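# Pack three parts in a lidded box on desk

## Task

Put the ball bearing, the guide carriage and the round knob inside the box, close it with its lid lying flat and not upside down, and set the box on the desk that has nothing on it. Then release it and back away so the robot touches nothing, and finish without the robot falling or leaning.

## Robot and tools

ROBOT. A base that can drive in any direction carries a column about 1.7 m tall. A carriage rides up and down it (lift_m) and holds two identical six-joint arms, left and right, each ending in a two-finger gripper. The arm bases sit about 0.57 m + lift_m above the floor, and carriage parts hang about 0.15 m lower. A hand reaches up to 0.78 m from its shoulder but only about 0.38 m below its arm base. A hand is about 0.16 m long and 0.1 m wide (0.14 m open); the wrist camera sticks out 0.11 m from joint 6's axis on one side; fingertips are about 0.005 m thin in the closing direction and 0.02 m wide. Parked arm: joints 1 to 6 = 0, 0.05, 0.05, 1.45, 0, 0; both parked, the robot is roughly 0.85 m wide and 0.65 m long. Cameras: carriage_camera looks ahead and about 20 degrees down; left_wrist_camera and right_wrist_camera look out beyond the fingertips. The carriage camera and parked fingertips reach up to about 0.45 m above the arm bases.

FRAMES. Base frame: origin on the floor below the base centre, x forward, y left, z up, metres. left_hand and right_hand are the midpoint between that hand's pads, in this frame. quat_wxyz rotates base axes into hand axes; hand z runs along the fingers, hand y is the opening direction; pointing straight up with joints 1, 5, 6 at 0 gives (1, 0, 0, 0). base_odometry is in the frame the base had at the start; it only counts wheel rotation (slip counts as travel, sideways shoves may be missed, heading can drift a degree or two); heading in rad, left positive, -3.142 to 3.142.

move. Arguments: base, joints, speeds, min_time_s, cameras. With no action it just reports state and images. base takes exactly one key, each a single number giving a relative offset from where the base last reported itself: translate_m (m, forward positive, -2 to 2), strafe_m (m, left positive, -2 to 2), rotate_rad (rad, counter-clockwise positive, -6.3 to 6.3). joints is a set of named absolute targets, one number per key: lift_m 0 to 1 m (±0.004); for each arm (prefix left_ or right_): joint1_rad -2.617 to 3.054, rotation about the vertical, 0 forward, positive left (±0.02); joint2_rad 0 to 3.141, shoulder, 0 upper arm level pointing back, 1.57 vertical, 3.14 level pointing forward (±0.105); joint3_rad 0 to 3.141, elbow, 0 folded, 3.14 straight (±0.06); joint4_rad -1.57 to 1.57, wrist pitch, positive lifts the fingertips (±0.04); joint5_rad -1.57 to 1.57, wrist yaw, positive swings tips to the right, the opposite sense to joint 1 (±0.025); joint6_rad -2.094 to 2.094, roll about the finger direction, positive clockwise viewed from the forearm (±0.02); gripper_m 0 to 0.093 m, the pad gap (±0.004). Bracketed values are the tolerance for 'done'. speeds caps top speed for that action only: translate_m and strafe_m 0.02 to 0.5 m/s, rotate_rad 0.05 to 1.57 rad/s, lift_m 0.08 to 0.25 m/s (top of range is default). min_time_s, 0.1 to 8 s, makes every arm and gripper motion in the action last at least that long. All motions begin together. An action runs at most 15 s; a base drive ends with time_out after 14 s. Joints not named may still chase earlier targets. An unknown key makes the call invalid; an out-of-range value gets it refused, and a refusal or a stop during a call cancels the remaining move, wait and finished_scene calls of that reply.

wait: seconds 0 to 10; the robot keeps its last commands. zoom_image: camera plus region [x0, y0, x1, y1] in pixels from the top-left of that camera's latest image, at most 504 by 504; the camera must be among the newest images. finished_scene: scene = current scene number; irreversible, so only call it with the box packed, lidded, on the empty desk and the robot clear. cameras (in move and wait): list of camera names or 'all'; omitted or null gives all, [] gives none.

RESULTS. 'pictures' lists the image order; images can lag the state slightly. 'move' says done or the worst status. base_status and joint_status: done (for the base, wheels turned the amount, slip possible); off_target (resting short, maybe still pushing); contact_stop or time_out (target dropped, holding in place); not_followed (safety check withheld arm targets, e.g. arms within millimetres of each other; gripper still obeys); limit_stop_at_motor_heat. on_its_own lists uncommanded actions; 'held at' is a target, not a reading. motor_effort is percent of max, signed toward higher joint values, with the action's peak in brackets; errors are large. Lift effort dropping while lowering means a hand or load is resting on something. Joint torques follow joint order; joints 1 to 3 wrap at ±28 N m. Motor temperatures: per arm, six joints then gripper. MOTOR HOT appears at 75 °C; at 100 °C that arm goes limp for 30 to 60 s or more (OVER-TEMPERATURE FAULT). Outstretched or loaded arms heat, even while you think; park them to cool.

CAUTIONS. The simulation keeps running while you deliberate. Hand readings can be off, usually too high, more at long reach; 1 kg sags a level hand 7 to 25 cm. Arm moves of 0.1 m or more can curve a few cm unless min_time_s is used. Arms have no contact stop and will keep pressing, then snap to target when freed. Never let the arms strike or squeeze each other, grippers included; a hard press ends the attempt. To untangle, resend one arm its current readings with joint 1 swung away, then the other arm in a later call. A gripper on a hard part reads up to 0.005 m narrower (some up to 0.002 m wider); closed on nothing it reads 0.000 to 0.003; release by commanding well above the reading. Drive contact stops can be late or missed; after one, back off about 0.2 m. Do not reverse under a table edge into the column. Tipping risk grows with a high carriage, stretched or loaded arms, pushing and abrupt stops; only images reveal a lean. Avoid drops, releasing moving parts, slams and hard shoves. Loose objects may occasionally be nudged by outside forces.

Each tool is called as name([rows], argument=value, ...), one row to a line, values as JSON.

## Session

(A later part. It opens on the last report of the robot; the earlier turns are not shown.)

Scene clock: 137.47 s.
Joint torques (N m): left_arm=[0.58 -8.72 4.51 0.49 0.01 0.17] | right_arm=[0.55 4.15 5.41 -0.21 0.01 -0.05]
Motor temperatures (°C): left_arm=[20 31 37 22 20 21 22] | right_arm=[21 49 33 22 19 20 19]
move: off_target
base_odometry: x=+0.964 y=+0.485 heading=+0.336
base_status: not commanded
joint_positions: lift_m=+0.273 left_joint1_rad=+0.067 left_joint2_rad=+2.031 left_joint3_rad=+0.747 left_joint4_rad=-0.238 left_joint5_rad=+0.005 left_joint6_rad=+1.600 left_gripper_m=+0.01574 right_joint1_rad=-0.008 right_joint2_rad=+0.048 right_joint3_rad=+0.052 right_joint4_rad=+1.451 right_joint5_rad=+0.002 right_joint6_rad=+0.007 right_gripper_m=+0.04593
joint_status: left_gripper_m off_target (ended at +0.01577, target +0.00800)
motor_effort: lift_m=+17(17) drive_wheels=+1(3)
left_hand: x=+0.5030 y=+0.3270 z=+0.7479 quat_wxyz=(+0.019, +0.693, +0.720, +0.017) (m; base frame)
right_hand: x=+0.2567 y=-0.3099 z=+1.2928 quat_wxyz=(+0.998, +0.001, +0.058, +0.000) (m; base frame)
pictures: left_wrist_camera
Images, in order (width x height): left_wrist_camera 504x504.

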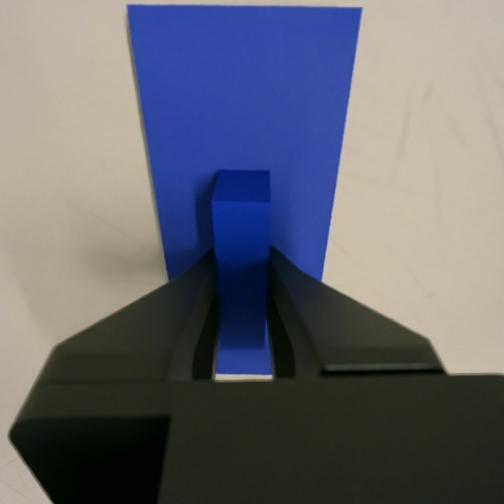

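move(joints={"lift_m":0.40}, speeds={"lift_m":0.12}, cameras=[])

move(joints={"left_joint1_rad":-0.7056,"left_joint2_rad":2.413,"left_joint3_rad":1.366,"left_joint4_rad":-0.524,"left_joint6_rad":0.9}, min_time_s=3, cameras=["left_wrist_camera","carriage_camera"])

zoom_image(camera="carriage_camera", region=[180, 400, 280, 500])

Scene clock: 139.40 s.
Joint torques (N m): left_arm=[0.57 -8.61 4.56 0.49 0.03 0.15] | right_arm=[0.54 4.23 5.45 -0.2 0.02 -0.05]
Motor temperatures (°C): left_arm=[20 31 37 22 20 21 22] | right_arm=[21 49 33 22 19 20 19]
move: done
base_odometry: x=+0.964 y=+0.485 heading=+0.336
base_status: not commanded
joint_positions: lift_m=+0.400 left_joint1_rad=+0.067 left_joint2_rad=+2.031 left_joint3_rad=+0.746 left_joint4_rad=-0.237 left_joint5_rad=+0.005 left_joint6_rad=+1.600 left_gripper_m=+0.01572 right_joint1_rad=-0.008 right_joint2_rad=+0.048 right_joint3_rad=+0.052 right_joint4_rad=+1.451 right_joint5_rad=+0.002 right_joint6_rad=+0.007 right_gripper_m=+0.04593
joint_status: all done
motor_effort: lift_m=+23(31) drive_wheels=+2(3)
left_hand: x=+0.5026 y=+0.3270 z=+0.8740 quat_wxyz=(+0.018, +0.693, +0.720, +0.017) (m; base frame)
right_hand: x=+0.2567 y=-0.3099 z=+1.4190 quat_wxyz=(+0.998, +0.001, +0.058, +0.000) (m; base frame)
pictures: none
No camera images: "cameras" was empty.

Scene clock: 142.70 s.
Joint torques (N m): left_arm=[-0.27 -8.94 8.21 0.22 0.02 -0.13] | right_arm=[0.53 4.25 5.46 -0.21 0.02 -0.05]
Motor temperatures (°C): left_arm=[20 32 37 22 20 21 23] | right_arm=[21 47 33 22 19 20 19]
move: done
base_odometry: x=+0.964 y=+0.485 heading=+0.336
base_status: not commanded
joint_positions: lift_m=+0.400 left_joint1_rad=-0.700 left_joint2_rad=+2.398 left_joint3_rad=+1.342 left_joint4_rad=-0.507 left_joint5_rad=+0.004 left_joint6_rad=+0.914 left_gripper_m=+0.01571 right_joint1_rad=-0.008 right_joint2_rad=+0.048 right_joint3_rad=+0.052 right_joint4_rad=+1.451 right_joint5_rad=+0.002 right_joint6_rad=+0.007 right_gripper_m=+0.04593
joint_status: all done
motor_effort: lift_m=+23(23) drive_wheels=+1(4)
left_hand: x=+0.5241 y=+0.0580 z=+0.8503 quat_wxyz=(+0.004, +0.722, +0.692, -0.002) (m; base frame)
right_hand: x=+0.2567 y=-0.3099 z=+1.4190 quat_wxyz=(+0.998, +0.001, +0.058, +0.000) (m; base frame)
pictures: carriage_camera, left_wrist_camera
Images, in order (width x height): carriage_camera 504x504, left_wrist_camera 504x504.

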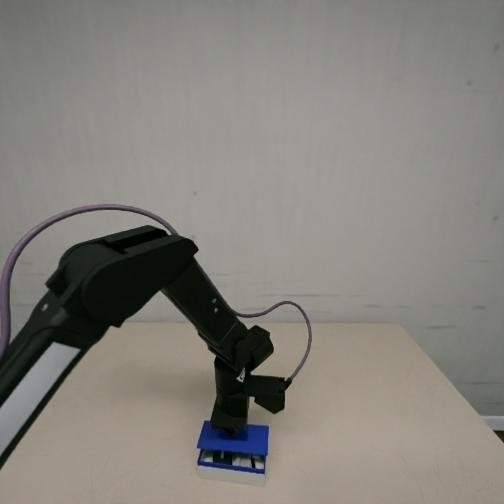

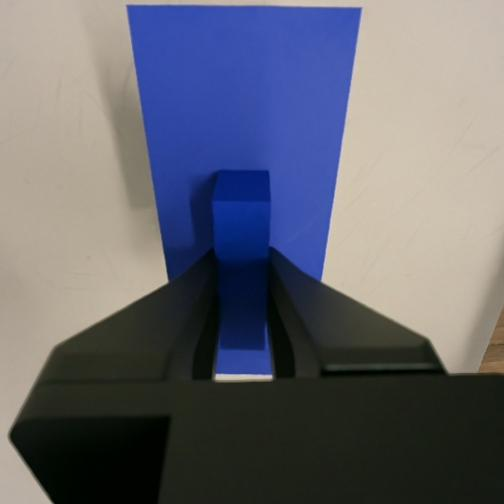

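Scaled by 5.040 from the camera's 504x504 image, which has a finer 720x720 frame.

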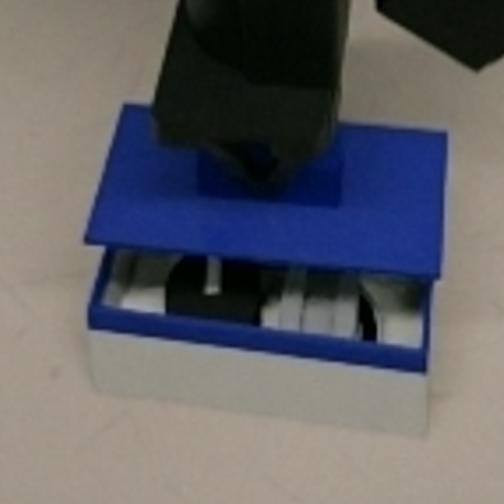

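move(base={"translate_m": 0.0096}, speeds={"translate_m": 0.04}, joints={"left_joint6_rad":0.947}, cameras=[])

move(base={"strafe_m": 0.0035}, speeds={"strafe_m": 0.02}, joints={"lift_m":0.373}, cameras=["left_wrist_camera","carriage_camera"])

zoom_image(camera="carriage_camera", region=[180, 400, 280, 500])

Scene clock: 144.37 s.
Joint torques (N m): left_arm=[-0.12 -9.03 8.13 0.26 0 0.16] | right_arm=[0.54 4.22 5.45 -0.21 0.02 -0.05]
Motor temperatures (°C): left_arm=[20 32 37 22 20 21 23] | right_arm=[21 47 33 22 19 20 19]
move: done
base_odometry: x=+0.973 y=+0.488 heading=+0.335
base_status: done
joint_positions: lift_m=+0.400 left_joint1_rad=-0.701 left_joint2_rad=+2.398 left_joint3_rad=+1.342 left_joint4_rad=-0.512 left_joint5_rad=+0.003 left_joint6_rad=+0.933 left_gripper_m=+0.01571 right_joint1_rad=-0.008 right_joint2_rad=+0.048 right_joint3_rad=+0.052 right_joint4_rad=+1.451 right_joint5_rad=+0.002 right_joint6_rad=+0.007 right_gripper_m=+0.04593
joint_status: all done
motor_effort: lift_m=+23(23) drive_wheels=-6(11)
left_hand: x=+0.5231 y=+0.0588 z=+0.8503 quat_wxyz=(+0.002, +0.729, +0.684, -0.001) (m; base frame)
right_hand: x=+0.2567 y=-0.3099 z=+1.4190 quat_wxyz=(+0.998, +0.001, +0.058, +0.000) (m; base frame)
pictures: none
No camera images: "cameras" was empty.

Scene clock: 144.97 s.
Joint torques (N m): left_arm=[-0.1 -10.21 6.95 0.28 0.01 0.18] | right_arm=[0.43 4.29 5.5 -0.21 0.02 -0.05]
Motor temperatures (°C): left_arm=[20 32 37 22 20 21 23] | right_arm=[21 47 33 22 19 20 19]
move: done
base_odometry: x=+0.972 y=+0.491 heading=+0.335
base_status: done
joint_positions: lift_m=+0.373 left_joint1_rad=-0.702 left_joint2_rad=+2.412 left_joint3_rad=+1.352 left_joint4_rad=-0.517 left_joint5_rad=+0.002 left_joint6_rad=+0.934 left_gripper_m=+0.01571 right_joint1_rad=-0.007 right_joint2_rad=+0.047 right_joint3_rad=+0.051 right_joint4_rad=+1.451 right_joint5_rad=+0.002 right_joint6_rad=+0.007 right_gripper_m=+0.04593
joint_status: all done
motor_effort: lift_m=+17(20) drive_wheels=-5(11)
left_hand: x=+0.5228 y=+0.0589 z=+0.8207 quat_wxyz=(-0.003, +0.730, +0.684, -0.001) (m; base frame)
right_hand: x=+0.2567 y=-0.3099 z=+1.3924 quat_wxyz=(+0.998, +0.001, +0.058, +0.000) (m; base frame)
pictures: carriage_camera, left_wrist_camera
Images, in order (width x height): carriage_camera 504x504, left_wrist_camera 504x504.

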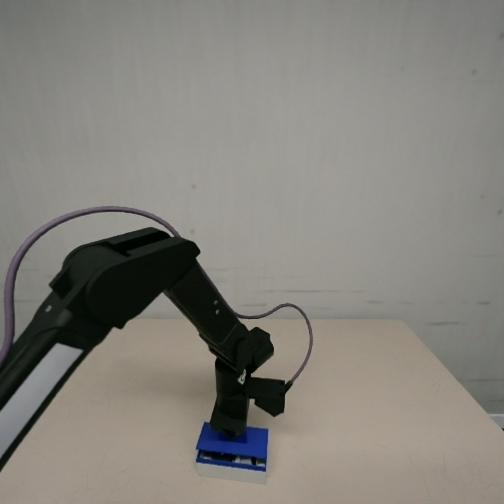

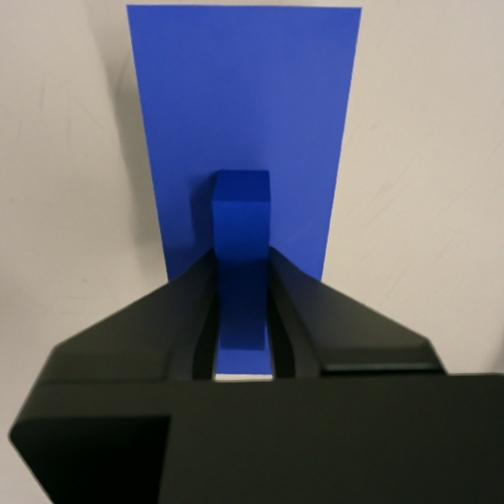

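Scaled by 5.040 from the camera's 504x504 image, which has a finer 720x720 frame.

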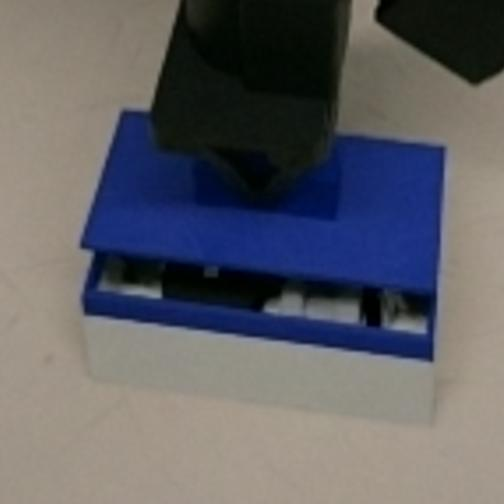

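move(base={"translate_m": 0.002}, speeds={"translate_m": 0.02}, joints={"lift_m":0.36,"left_joint6_rad":0.966}, cameras=["left_wrist_camera","carriage_camera"])

zoom_image(camera="carriage_camera", region=[180, 400, 280, 500])

Scene clock: 146.30 s.
Joint torques (N m): left_arm=[0.03 -10.41 7.12 0.32 0.05 0.19] | right_arm=[0.46 4.27 5.7 -0.25 0.02 -0.05]
Motor temperatures (°C): left_arm=[20 32 37 22 20 21 23] | right_arm=[21 46 33 22 19 20 19]
move: done
base_odometry: x=+0.974 y=+0.492 heading=+0.334
base_status: done
joint_positions: lift_m=+0.360 left_joint1_rad=-0.702 left_joint2_rad=+2.416 left_joint3_rad=+1.352 left_joint4_rad=-0.519 left_joint5_rad=+0.002 left_joint6_rad=+0.952 left_gripper_m=+0.01571 right_joint1_rad=-0.007 right_joint2_rad=+0.047 right_joint3_rad=+0.049 right_joint4_rad=+1.453 right_joint5_rad=+0.002 right_joint6_rad=+0.007 right_gripper_m=+0.04593
joint_status: all done
motor_effort: lift_m=+18(20) drive_wheels=-3(12)
left_hand: x=+0.5217 y=+0.0598 z=+0.8061 quat_wxyz=(-0.006, +0.736, +0.677, -0.002) (m; base frame)
right_hand: x=+0.2568 y=-0.3099 z=+1.3790 quat_wxyz=(+0.998, +0.001, +0.058, +0.000) (m; base frame)
pictures: carriage_camera, left_wrist_camera
Images, in order (width x height): carriage_camera 504x504, left_wrist_camera 504x504.

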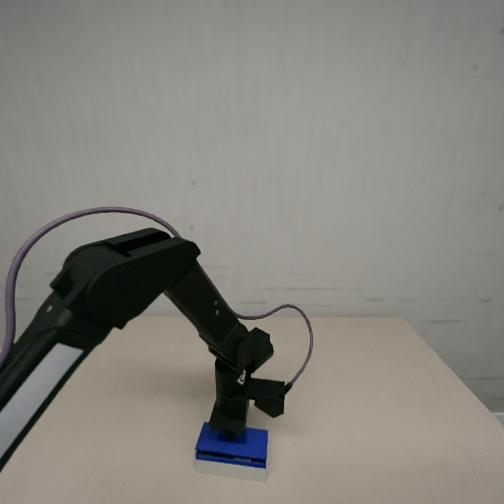

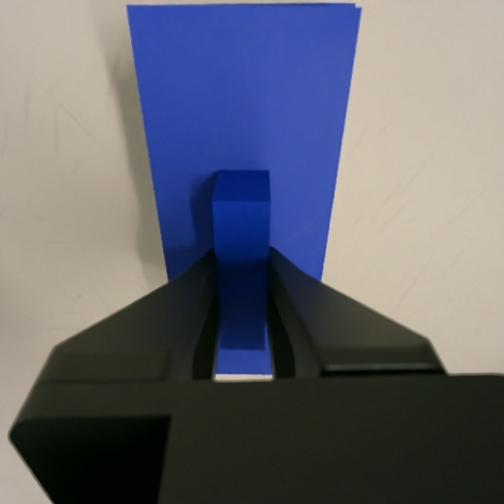

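Scaled by 5.040 from the camera's 504x504 image, which has a finer 720x720 frame.

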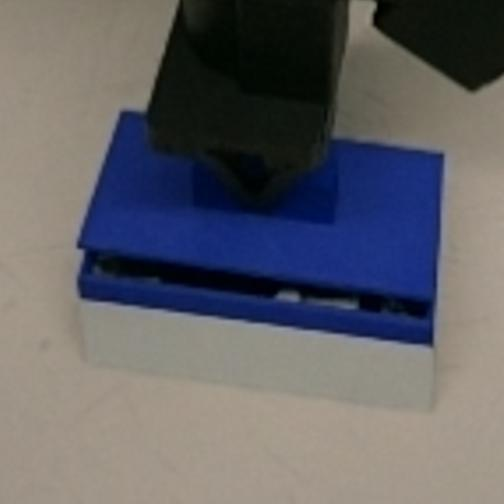

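zoom_image(camera="left_wrist_camera", region=[100, 0, 400, 120])

Scaled by 1.680 from the camera's 504x504 image, which has a finer 720x720 frame.

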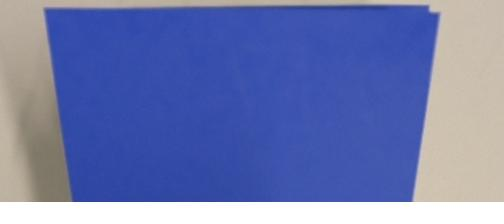

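move(joints={"lift_m":0.354}, speeds={"lift_m":0.08}, cameras=[])

move(joints={"lift_m":0.348}, speeds={"lift_m":0.08}, cameras=["left_wrist_camera","carriage_camera"])

zoom_image(camera="carriage_camera", region=[180, 400, 280, 500])

Scene clock: 147.30 s.
Joint torques (N m): left_arm=[0.08 -10.39 6.82 0.3 0.06 0.21] | right_arm=[0.44 4.26 5.71 -0.23 0.01 -0.05]
Motor temperatures (°C): left_arm=[20 32 37 22 20 21 23] | right_arm=[21 46 33 22 19 20 19]
move: done
base_odometry: x=+0.974 y=+0.492 heading=+0.334
base_status: not commanded
joint_positions: lift_m=+0.354 left_joint1_rad=-0.702 left_joint2_rad=+2.417 left_joint3_rad=+1.353 left_joint4_rad=-0.523 left_joint5_rad=+0.002 left_joint6_rad=+0.953 left_gripper_m=+0.01571 right_joint1_rad=-0.007 right_joint2_rad=+0.047 right_joint3_rad=+0.049 right_joint4_rad=+1.453 right_joint5_rad=+0.002 right_joint6_rad=+0.007 right_gripper_m=+0.04593
joint_status: all done
motor_effort: lift_m=+17(17) drive_wheels=-6(6)
left_hand: x=+0.5212 y=+0.0603 z=+0.8001 quat_wxyz=(-0.007, +0.736, +0.677, -0.002) (m; base frame)
right_hand: x=+0.2568 y=-0.3099 z=+1.3730 quat_wxyz=(+0.998, +0.001, +0.058, +0.000) (m; base frame)
pictures: none
No camera images: "cameras" was empty.

Scene clock: 147.73 s.
Joint torques (N m): left_arm=[0.06 -10.48 6.69 0.35 0.03 0.13] | right_arm=[0.47 4.29 5.71 -0.22 0.01 -0.05]
Motor temperatures (°C): left_arm=[20 32 37 22 20 21 23] | right_arm=[21 46 33 22 19 20 19]
move: done
base_odometry: x=+0.974 y=+0.492 heading=+0.334
base_status: not commanded
joint_positions: lift_m=+0.348 left_joint1_rad=-0.702 left_joint2_rad=+2.417 left_joint3_rad=+1.355 left_joint4_rad=-0.525 left_joint5_rad=+0.001 left_joint6_rad=+0.954 left_gripper_m=+0.01570 right_joint1_rad=-0.007 right_joint2_rad=+0.047 right_joint3_rad=+0.049 right_joint4_rad=+1.453 right_joint5_rad=+0.002 right_joint6_rad=+0.007 right_gripper_m=+0.04593
joint_status: all done
motor_effort: lift_m=+16(16) drive_wheels=-3(5)
left_hand: x=+0.5214 y=+0.0601 z=+0.7946 quat_wxyz=(-0.008, +0.737, +0.676, -0.001) (m; base frame)
right_hand: x=+0.2568 y=-0.3099 z=+1.3672 quat_wxyz=(+0.998, +0.001, +0.058, +0.000) (m; base frame)
pictures: carriage_camera, left_wrist_camera
Images, in order (width x height): carriage_camera 504x504, left_wrist_camera 504x504.

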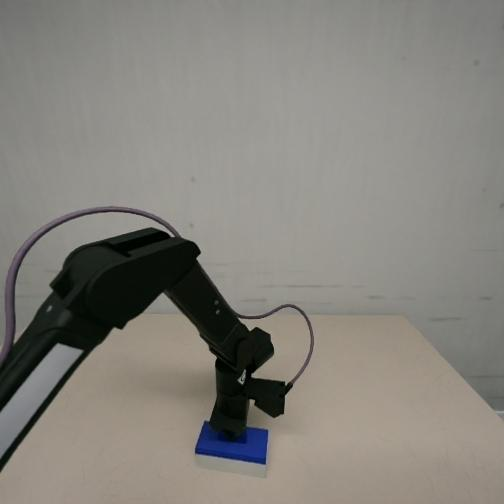

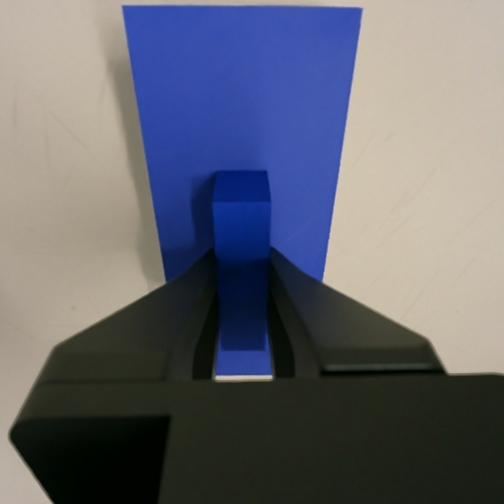

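Scaled by 5.040 from the camera's 504x504 image, which has a finer 720x720 frame.

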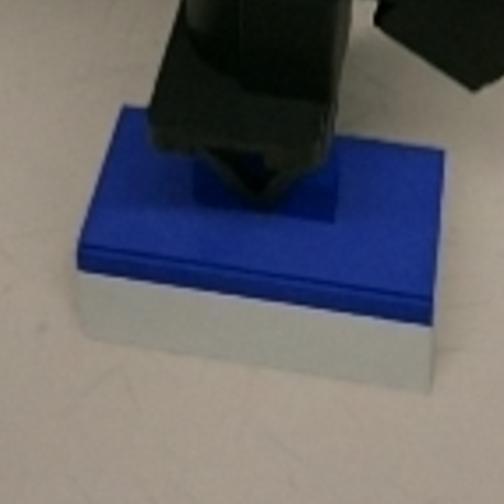

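move(joints={"lift_m":0.343}, speeds={"lift_m":0.08}, cameras=["carriage_camera"])

zoom_image(camera="carriage_camera", region=[180, 400, 280, 500])

Scene clock: 148.43 s.
Joint torques (N m): left_arm=[0.06 -9.85 6.26 0.52 0.06 0.15] | right_arm=[0.47 4.31 5.68 -0.24 0.01 -0.05]
Motor temperatures (°C): left_arm=[20 33 37 22 20 21 23] | right_arm=[21 46 33 22 19 20 19]
move: done
base_odometry: x=+0.974 y=+0.492 heading=+0.334
base_status: not commanded
joint_positions: lift_m=+0.344 left_joint1_rad=-0.702 left_joint2_rad=+2.407 left_joint3_rad=+1.360 left_joint4_rad=-0.543 left_joint5_rad=+0.001 left_joint6_rad=+0.954 left_gripper_m=+0.01570 right_joint1_rad=-0.007 right_joint2_rad=+0.047 right_joint3_rad=+0.049 right_joint4_rad=+1.453 right_joint5_rad=+0.002 right_joint6_rad=+0.007 right_gripper_m=+0.04593
joint_status: all done
motor_effort: lift_m=+15(18) drive_wheels=+4(6)
left_hand: x=+0.5214 y=+0.0602 z=+0.7940 quat_wxyz=(-0.010, +0.737, +0.676, -0.002) (m; base frame)
right_hand: x=+0.2568 y=-0.3099 z=+1.3623 quat_wxyz=(+0.998, +0.001, +0.058, +0.000) (m; base frame)
pictures: carriage_camera
Images, in order (width x height): carriage_camera 504x504.

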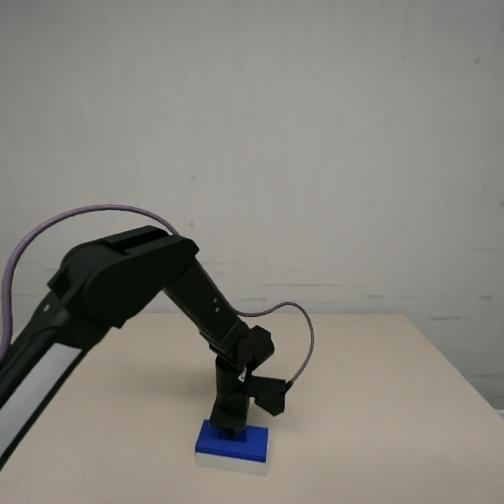

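Scaled by 5.040 from the camera's 504x504 image, which has a finer 720x720 frame.

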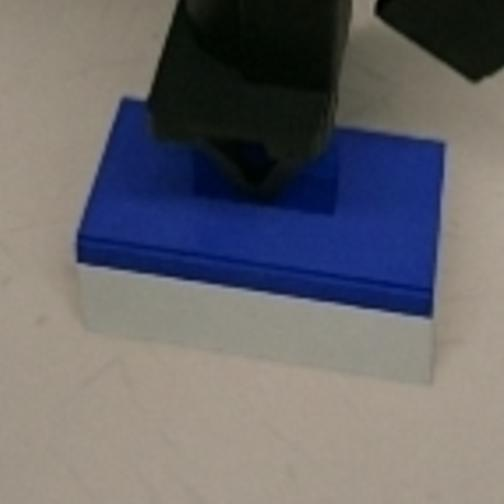

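Seated. Release.

move(joints={"lift_m":0.347,"left_gripper_m":0.04}, min_time_s=1.5, cameras=["left_wrist_camera"])

move(joints={"lift_m":0.40,"left_gripper_m":0.091}, min_time_s=1, speeds={"lift_m":0.08}, cameras=["left_wrist_camera","carriage_camera"])

zoom_image(camera="carriage_camera", region=[180, 404, 280, 504])

Scene clock: 150.53 s.
Joint torques (N m): left_arm=[-0.08 -9.69 6.31 0.47 0.02 0.15] | right_arm=[0.44 4.3 5.7 -0.23 0.01 -0.05]
Motor temperatures (°C): left_arm=[20 33 37 22 20 21 23] | right_arm=[21 45 33 22 19 20 19]
move: done
base_odometry: x=+0.974 y=+0.492 heading=+0.334
base_status: not commanded
joint_positions: lift_m=+0.347 left_joint1_rad=-0.702 left_joint2_rad=+2.407 left_joint3_rad=+1.360 left_joint4_rad=-0.537 left_joint5_rad=+0.001 left_joint6_rad=+0.954 left_gripper_m=+0.03992 right_joint1_rad=-0.007 right_joint2_rad=+0.047 right_joint3_rad=+0.049 right_joint4_rad=+1.452 right_joint5_rad=+0.002 right_joint6_rad=+0.007 right_gripper_m=+0.04593
joint_status: all done
motor_effort: lift_m=+23(28) drive_wheels=-4(5)
left_hand: x=+0.5224 y=+0.0593 z=+0.7970 quat_wxyz=(-0.007, +0.737, +0.676, -0.001) (m; base frame)
right_hand: x=+0.2569 y=-0.3099 z=+1.3653 quat_wxyz=(+0.998, +0.001, +0.058, +0.000) (m; base frame)
pictures: left_wrist_camera
Images, in order (width x height): left_wrist_camera 504x504.

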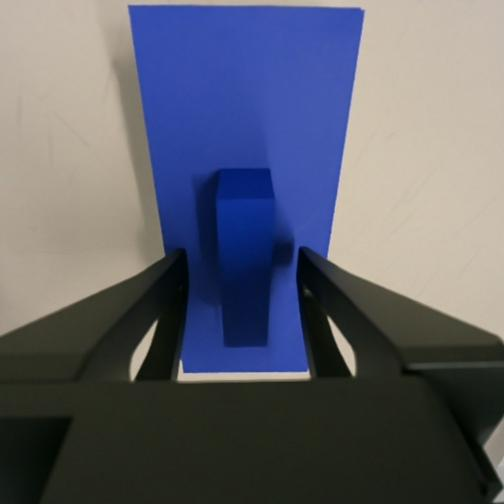

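Scene clock: 151.83 s.
Joint torques (N m): left_arm=[-0.01 -10.03 6.24 0.42 0.04 0.14] | right_arm=[0.47 4.29 5.68 -0.23 0.01 -0.05]
Motor temperatures (°C): left_arm=[20 33 37 22 20 21 23] | right_arm=[21 45 33 22 19 20 19]
move: done
base_odometry: x=+0.974 y=+0.492 heading=+0.334
base_status: not commanded
joint_positions: lift_m=+0.400 left_joint1_rad=-0.702 left_joint2_rad=+2.408 left_joint3_rad=+1.360 left_joint4_rad=-0.533 left_joint5_rad=+0.001 left_joint6_rad=+0.954 left_gripper_m=+0.09090 right_joint1_rad=-0.007 right_joint2_rad=+0.047 right_joint3_rad=+0.049 right_joint4_rad=+1.452 right_joint5_rad=+0.002 right_joint6_rad=+0.007 right_gripper_m=+0.04593
joint_status: all done
motor_effort: lift_m=+23(31) drive_wheels=-3(5)
left_hand: x=+0.5230 y=+0.0588 z=+0.8496 quat_wxyz=(-0.005, +0.737, +0.676, -0.001) (m; base frame)
right_hand: x=+0.2569 y=-0.3099 z=+1.4183 quat_wxyz=(+0.998, +0.001, +0.058, +0.000) (m; base frame)
pictures: carriage_camera, left_wrist_camera
Images, in order (width x height): carriage_camera 504x504, left_wrist_camera 504x504.

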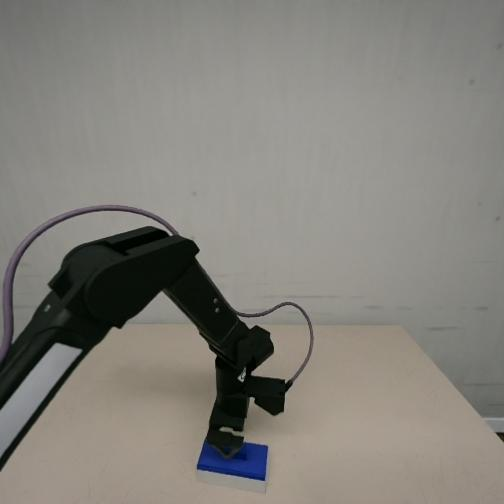

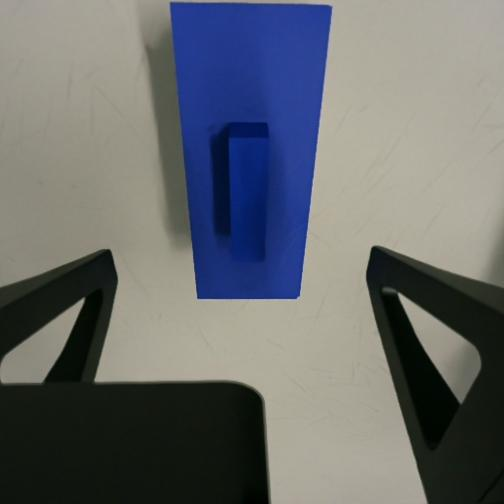

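Scaled by 5.040 from the camera's 504x504 image, which has a finer 720x720 frame.

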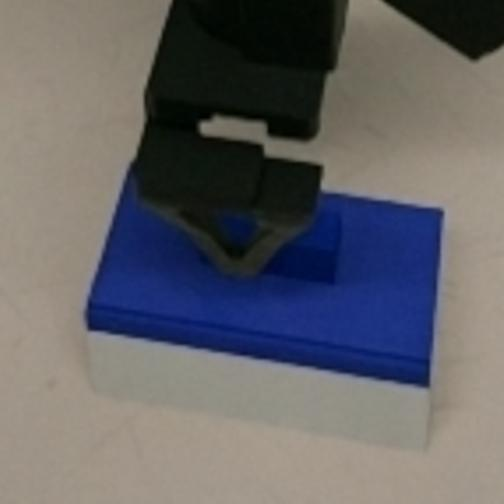

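move(joints={"lift_m":0.34}, speeds={"lift_m":0.12}, cameras=["left_wrist_camera"])

move(joints={"lift_m":0.314}, speeds={"lift_m":0.08}, cameras=["left_wrist_camera","carriage_camera"])

zoom_image(camera="carriage_camera", region=[170, 380, 290, 500])

Scene clock: 153.07 s.
Joint torques (N m): left_arm=[0.02 -10.09 6.39 0.41 0.02 0.14] | right_arm=[0.46 4.31 5.7 -0.22 0.01 -0.05]
Motor temperatures (°C): left_arm=[20 33 37 22 20 21 23] | right_arm=[21 44 33 22 19 20 19]
move: done
base_odometry: x=+0.974 y=+0.492 heading=+0.334
base_status: not commanded
joint_positions: lift_m=+0.340 left_joint1_rad=-0.702 left_joint2_rad=+2.410 left_joint3_rad=+1.360 left_joint4_rad=-0.531 left_joint5_rad=+0.001 left_joint6_rad=+0.954 left_gripper_m=+0.09090 right_joint1_rad=-0.007 right_joint2_rad=+0.047 right_joint3_rad=+0.049 right_joint4_rad=+1.452 right_joint5_rad=+0.002 right_joint6_rad=+0.007 right_gripper_m=+0.04593
joint_status: all done
motor_effort: lift_m=+17(17) drive_wheels=-5(6)
left_hand: x=+0.5231 y=+0.0587 z=+0.7898 quat_wxyz=(-0.005, +0.737, +0.676, -0.001) (m; base frame)
right_hand: x=+0.2568 y=-0.3099 z=+1.3590 quat_wxyz=(+0.998, +0.001, +0.058, +0.000) (m; base frame)
pictures: left_wrist_camera
Images, in order (width x height): left_wrist_camera 504x504.

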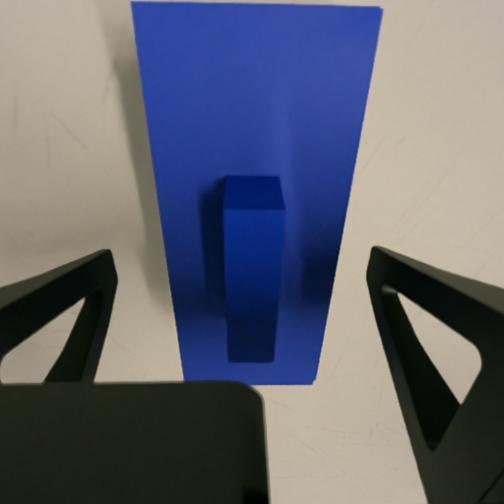

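Scene clock: 153.77 s.
Joint torques (N m): left_arm=[0.02 -9.87 6.34 0.39 0.05 0.15] | right_arm=[0.44 4.33 5.71 -0.22 0.01 -0.05]
Motor temperatures (°C): left_arm=[20 33 37 22 20 21 23] | right_arm=[21 44 33 22 19 20 19]
move: done
base_odometry: x=+0.974 y=+0.492 heading=+0.334
base_status: not commanded
joint_positions: lift_m=+0.314 left_joint1_rad=-0.702 left_joint2_rad=+2.410 left_joint3_rad=+1.360 left_joint4_rad=-0.528 left_joint5_rad=+0.001 left_joint6_rad=+0.954 left_gripper_m=+0.09090 right_joint1_rad=-0.007 right_joint2_rad=+0.047 right_joint3_rad=+0.049 right_joint4_rad=+1.452 right_joint5_rad=+0.002 right_joint6_rad=+0.007 right_gripper_m=+0.04593
joint_status: all done
motor_effort: lift_m=+17(20) drive_wheels=-5(6)
left_hand: x=+0.5237 y=+0.0582 z=+0.7639 quat_wxyz=(-0.003, +0.737, +0.676, -0.001) (m; base frame)
right_hand: x=+0.2568 y=-0.3099 z=+1.3330 quat_wxyz=(+0.998, +0.001, +0.058, +0.000) (m; base frame)
pictures: carriage_camera, left_wrist_camera
Images, in order (width x height): carriage_camera 504x504, left_wrist_camera 504x504.

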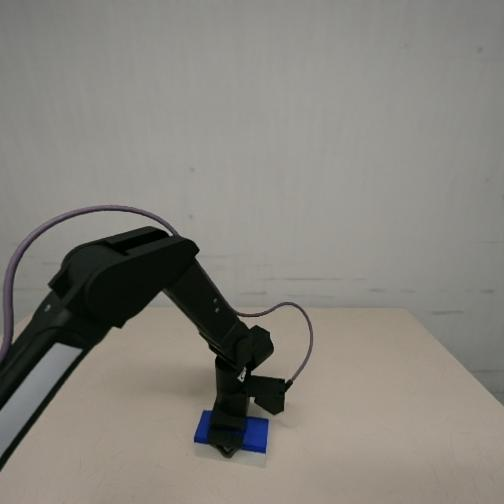

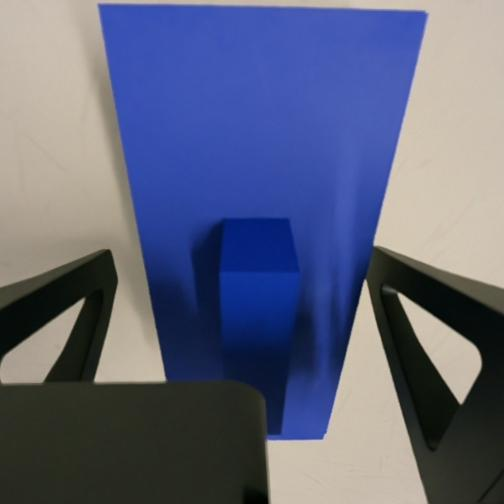

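Scaled by 4.200 from the camera's 504x504 image, which has a finer 720x720 frame.

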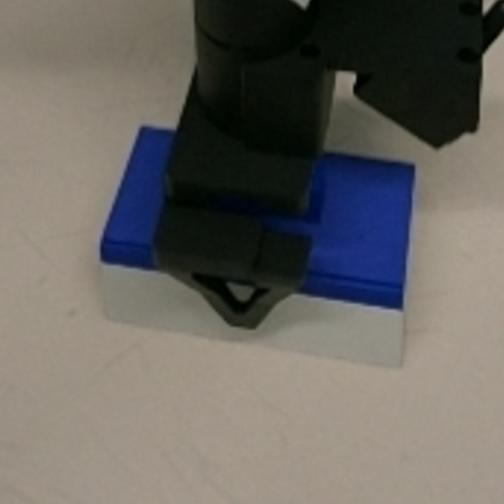

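move(base={"translate_m": -0.004}, speeds={"translate_m": 0.02}, cameras=["left_wrist_camera"])

move(joints={"left_gripper_m":0.065}, min_time_s=1.5, cameras=[])

move(joints={"left_gripper_m":0.05}, min_time_s=1.5, cameras=["left_wrist_camera"])

move(joints={"lift_m":0.345}, speeds={"lift_m":0.08}, cameras=["left_wrist_camera","carriage_camera"])

zoom_image(camera="carriage_camera", region=[170, 380, 290, 500])

Scene clock: 154.87 s.
Joint torques (N m): left_arm=[0.05 -10.03 6.42 0.37 0.04 0.14] | right_arm=[0.46 4.31 5.68 -0.22 0.01 -0.05]
Motor temperatures (°C): left_arm=[20 33 37 22 20 21 23] | right_arm=[21 44 33 22 19 20 19]
move: done
base_odometry: x=+0.970 y=+0.491 heading=+0.334
base_status: done
joint_positions: lift_m=+0.314 left_joint1_rad=-0.703 left_joint2_rad=+2.410 left_joint3_rad=+1.360 left_joint4_rad=-0.528 left_joint5_rad=+0.001 left_joint6_rad=+0.954 left_gripper_m=+0.09090 right_joint1_rad=-0.007 right_joint2_rad=+0.047 right_joint3_rad=+0.049 right_joint4_rad=+1.452 right_joint5_rad=+0.002 right_joint6_rad=+0.007 right_gripper_m=+0.04593
joint_status: not commanded
motor_effort: lift_m=+17(17) drive_wheels=+1(12)
left_hand: x=+0.5234 y=+0.0578 z=+0.7639 quat_wxyz=(-0.003, +0.737, +0.676, -0.001) (m; base frame)
right_hand: x=+0.2569 y=-0.3099 z=+1.3330 quat_wxyz=(+0.998, +0.001, +0.058, +0.000) (m; base frame)
pictures: left_wrist_camera
Images, in order (width x height): left_wrist_camera 504x504.

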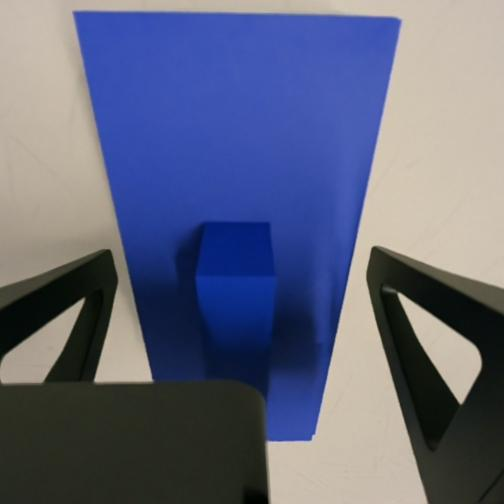

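Scene clock: 156.67 s.
Joint torques (N m): left_arm=[0.17 -9.98 6.24 0.39 0.04 0.15] | right_arm=[0.46 4.33 5.7 -0.22 0.01 -0.05]
Motor temperatures (°C): left_arm=[20 34 37 22 20 21 23] | right_arm=[21 43 33 22 19 20 19]
move: done
base_odometry: x=+0.970 y=+0.491 heading=+0.334
base_status: not commanded
joint_positions: lift_m=+0.314 left_joint1_rad=-0.703 left_joint2_rad=+2.410 left_joint3_rad=+1.360 left_joint4_rad=-0.528 left_joint5_rad=+0.001 left_joint6_rad=+0.954 left_gripper_m=+0.06511 right_joint1_rad=-0.007 right_joint2_rad=+0.047 right_joint3_rad=+0.049 right_joint4_rad=+1.452 right_joint5_rad=+0.002 right_joint6_rad=+0.007 right_gripper_m=+0.04593
joint_status: all done
motor_effort: lift_m=+17(17) drive_wheels=-1(2)
left_hand: x=+0.5234 y=+0.0578 z=+0.7639 quat_wxyz=(-0.003, +0.737, +0.676, -0.001) (m; base frame)
right_hand: x=+0.2569 y=-0.3099 z=+1.3330 quat_wxyz=(+0.998, +0.001, +0.058, +0.000) (m; base frame)
pictures: none
No camera images: "cameras" was empty.

Scene clock: 158.47 s.
Joint torques (N m): left_arm=[0.23 -10.15 6.24 0.37 0.06 0.11] | right_arm=[0.47 4.3 5.7 -0.22 0.01 -0.04]
Motor temperatures (°C): left_arm=[20 34 37 22 20 21 23] | right_arm=[21 43 33 22 19 20 19]
move: off_target
base_odometry: x=+0.970 y=+0.491 heading=+0.334
base_status: not commanded
joint_positions: lift_m=+0.314 left_joint1_rad=-0.703 left_joint2_rad=+2.410 left_joint3_rad=+1.360 left_joint4_rad=-0.529 left_joint5_rad=+0.001 left_joint6_rad=+0.956 left_gripper_m=+0.05984 right_joint1_rad=-0.007 right_joint2_rad=+0.047 right_joint3_rad=+0.049 right_joint4_rad=+1.452 right_joint5_rad=+0.002 right_joint6_rad=+0.007 right_gripper_m=+0.04593
joint_status: left_gripper_m off_target (ended at +0.05987, target +0.05000)
motor_effort: lift_m=+17(17) drive_wheels=+0(2)
left_hand: x=+0.5232 y=+0.0580 z=+0.7639 quat_wxyz=(-0.004, +0.738, +0.675, -0.001) (m; base frame)
right_hand: x=+0.2569 y=-0.3099 z=+1.3330 quat_wxyz=(+0.998, +0.001, +0.058, +0.000) (m; base frame)
pictures: left_wrist_camera
Images, in order (width x height): left_wrist_camera 504x504.

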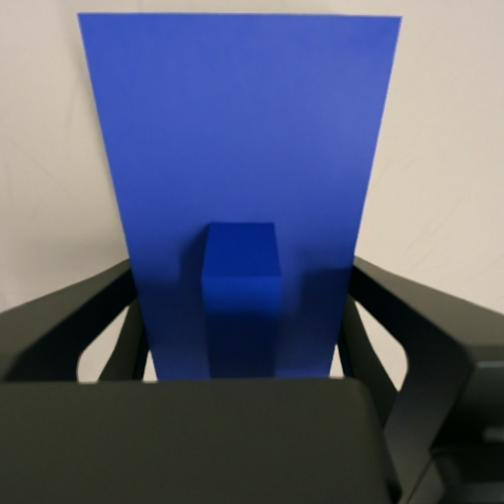

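Scene clock: 159.23 s.
Joint torques (N m): left_arm=[0.06 -10.7 6.2 0.34 0.04 0.14] | right_arm=[0.46 4.33 5.7 -0.22 0.02 -0.05]
Motor temperatures (°C): left_arm=[20 34 37 22 20 21 23] | right_arm=[21 42 33 22 19 20 19]
move: done
base_odometry: x=+0.970 y=+0.491 heading=+0.334
base_status: not commanded
joint_positions: lift_m=+0.345 left_joint1_rad=-0.703 left_joint2_rad=+2.417 left_joint3_rad=+1.360 left_joint4_rad=-0.529 left_joint5_rad=+0.001 left_joint6_rad=+0.956 left_gripper_m=+0.05983 right_joint1_rad=-0.007 right_joint2_rad=+0.047 right_joint3_rad=+0.049 right_joint4_rad=+1.452 right_joint5_rad=+0.002 right_joint6_rad=+0.007 right_gripper_m=+0.04593
joint_status: all done
motor_effort: lift_m=+24(30) drive_wheels=+0(2)
left_hand: x=+0.5218 y=+0.0593 z=+0.7913 quat_wxyz=(-0.008, +0.738, +0.675, -0.001) (m; base frame)
right_hand: x=+0.2569 y=-0.3099 z=+1.3632 quat_wxyz=(+0.998, +0.001, +0.058, +0.000) (m; base frame)
pictures: carriage_camera, left_wrist_camera
Images, in order (width x height): carriage_camera 504x504, left_wrist_camera 504x504.

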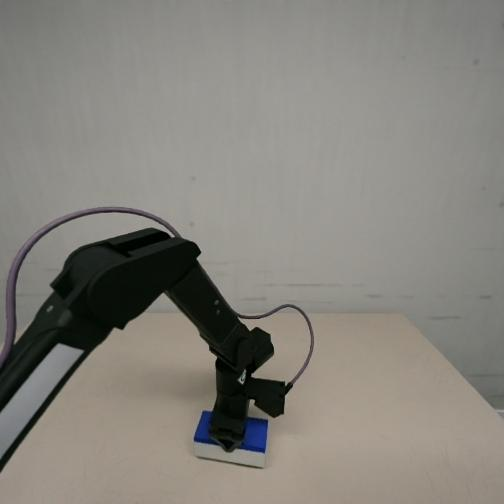

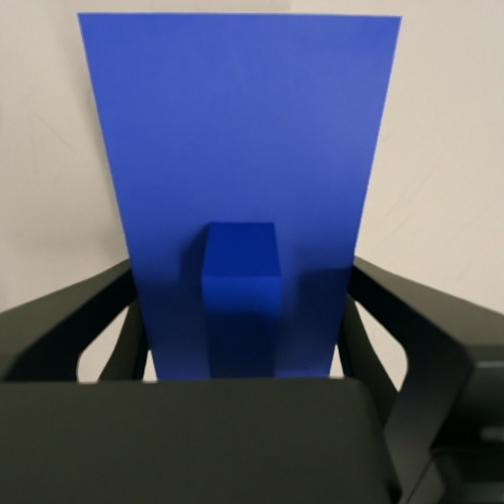

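Scaled by 4.200 from the camera's 504x504 image, which has a finer 720x720 frame.

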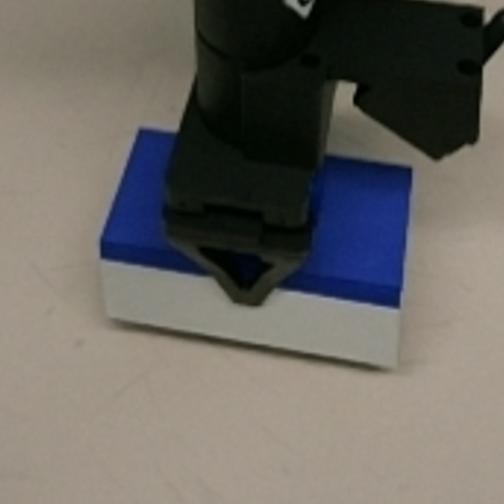

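move(base={"translate_m": -0.6}, speeds={"translate_m": 0.2}, joints={"lift_m":0.45}, cameras=[])

move(base={"rotate_rad": 3.142}, speeds={"rotate_rad": 0.6}, cameras=["left_wrist_camera","carriage_camera"])

Scene clock: 163.73 s.
Joint torques (N m): left_arm=[0.23 -11.17 6.26 0.36 0.09 0.17] | right_arm=[0.44 4.34 5.68 -0.2 0.01 -0.05]
Motor temperatures (°C): left_arm=[20 35 37 22 20 21 23] | right_arm=[21 41 33 21 19 20 19]
move: done
base_odometry: x=+0.404 y=+0.294 heading=+0.334
base_status: done
joint_positions: lift_m=+0.450 left_joint1_rad=-0.704 left_joint2_rad=+2.424 left_joint3_rad=+1.360 left_joint4_rad=-0.525 left_joint5_rad=-0.002 left_joint6_rad=+0.956 left_gripper_m=+0.05983 right_joint1_rad=-0.007 right_joint2_rad=+0.047 right_joint3_rad=+0.049 right_joint4_rad=+1.451 right_joint5_rad=+0.002 right_joint6_rad=+0.007 right_gripper_m=+0.04593
joint_status: all done
motor_effort: lift_m=+24(33) drive_wheels=-2(15)
left_hand: x=+0.5216 y=+0.0598 z=+0.8939 quat_wxyz=(-0.009, +0.738, +0.675, +0.000) (m; base frame)
right_hand: x=+0.2572 y=-0.3099 z=+1.4682 quat_wxyz=(+0.998, +0.001, +0.059, +0.000) (m; base frame)
pictures: none
No camera images: "cameras" was empty.

Scene clock: 170.03 s.
Joint torques (N m): left_arm=[0.39 -11.21 6.22 0.34 0.11 0.12] | right_arm=[0.46 4.36 5.7 -0.21 0.01 -0.05]
Motor temperatures (°C): left_arm=[20 37 37 22 20 21 23] | right_arm=[21 40 33 21 19 20 19]
move: done
base_odometry: x=+0.404 y=+0.294 heading=-2.807
base_status: done
joint_positions: lift_m=+0.450 left_joint1_rad=-0.706 left_joint2_rad=+2.424 left_joint3_rad=+1.360 left_joint4_rad=-0.525 left_joint5_rad=-0.003 left_joint6_rad=+0.956 left_gripper_m=+0.05983 right_joint1_rad=-0.007 right_joint2_rad=+0.047 right_joint3_rad=+0.049 right_joint4_rad=+1.451 right_joint5_rad=+0.002 right_joint6_rad=+0.007 right_gripper_m=+0.04593
joint_status: not commanded
motor_effort: lift_m=+24(24) drive_wheels=+6(16)
left_hand: x=+0.5212 y=+0.0594 z=+0.8939 quat_wxyz=(-0.009, +0.739, +0.674, +0.000) (m; base frame)
right_hand: x=+0.2572 y=-0.3099 z=+1.4682 quat_wxyz=(+0.998, +0.001, +0.059, +0.000) (m; base frame)
pictures: carriage_camera, left_wrist_camera
Images, in order (width x height): carriage_camera 504x504, left_wrist_camera 504x504.

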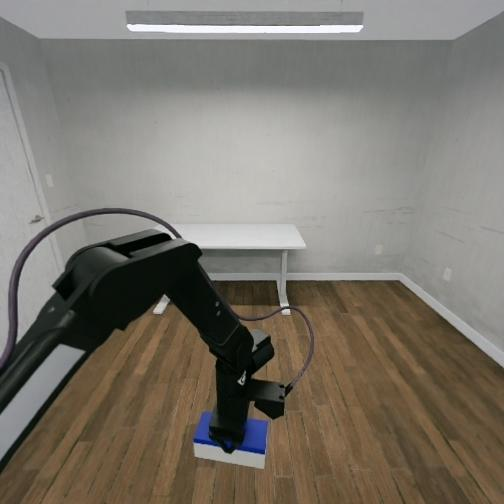

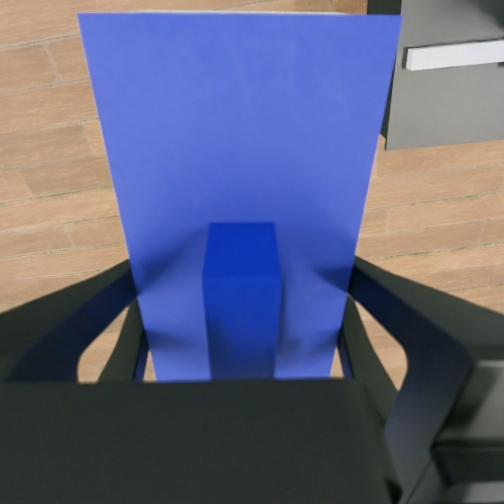

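move(base={"translate_m": 1.3}, speeds={"translate_m": 0.3}, cameras=[])

move(base={"strafe_m": 0.3}, speeds={"strafe_m": 0.15}, cameras=["carriage_camera"])

Scene clock: 176.27 s.
Joint torques (N m): left_arm=[0.29 -11.21 6.09 0.31 0.06 0.16] | right_arm=[0.46 4.34 5.68 -0.21 0.01 -0.05]
Motor temperatures (°C): left_arm=[20 39 37 22 20 21 23] | right_arm=[21 39 33 21 19 20 19]
move: done
base_odometry: x=-0.824 y=-0.135 heading=-2.806
base_status: done
joint_positions: lift_m=+0.450 left_joint1_rad=-0.707 left_joint2_rad=+2.424 left_joint3_rad=+1.360 left_joint4_rad=-0.525 left_joint5_rad=-0.003 left_joint6_rad=+0.956 left_gripper_m=+0.05983 right_joint1_rad=-0.007 right_joint2_rad=+0.047 right_joint3_rad=+0.049 right_joint4_rad=+1.451 right_joint5_rad=+0.002 right_joint6_rad=+0.007 right_gripper_m=+0.04593
joint_status: not commanded
motor_effort: lift_m=+24(24) drive_wheels=-8(23)
left_hand: x=+0.5211 y=+0.0592 z=+0.8939 quat_wxyz=(-0.009, +0.739, +0.674, +0.000) (m; base frame)
right_hand: x=+0.2570 y=-0.3099 z=+1.4682 quat_wxyz=(+0.998, +0.001, +0.058, +0.000) (m; base frame)
pictures: none
No camera images: "cameras" was empty.

Scene clock: 179.17 s.
Joint torques (N m): left_arm=[0.32 -11.19 6.2 0.36 0.09 0.06] | right_arm=[0.44 4.36 5.68 -0.21 0.02 -0.05]
Motor temperatures (°C): left_arm=[20 39 37 22 20 21 24] | right_arm=[21 38 33 21 19 20 19]
move: done
base_odometry: x=-0.725 y=-0.418 heading=-2.806
base_status: done
joint_positions: lift_m=+0.450 left_joint1_rad=-0.705 left_joint2_rad=+2.424 left_joint3_rad=+1.360 left_joint4_rad=-0.525 left_joint5_rad=-0.003 left_joint6_rad=+0.956 left_gripper_m=+0.05983 right_joint1_rad=-0.007 right_joint2_rad=+0.047 right_joint3_rad=+0.049 right_joint4_rad=+1.451 right_joint5_rad=+0.002 right_joint6_rad=+0.007 right_gripper_m=+0.04593
joint_status: not commanded
motor_effort: lift_m=+24(24) drive_wheels=-3(14)
left_hand: x=+0.5214 y=+0.0595 z=+0.8939 quat_wxyz=(-0.009, +0.738, +0.674, +0.000) (m; base frame)
right_hand: x=+0.2571 y=-0.3099 z=+1.4682 quat_wxyz=(+0.998, +0.001, +0.059, +0.000) (m; base frame)
pictures: carriage_camera
Images, in order (width x height): carriage_camera 504x504.

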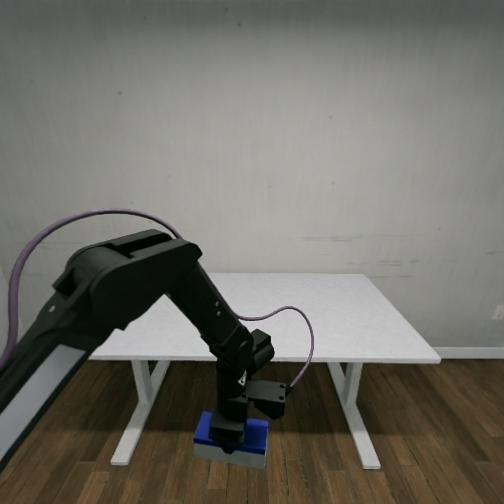

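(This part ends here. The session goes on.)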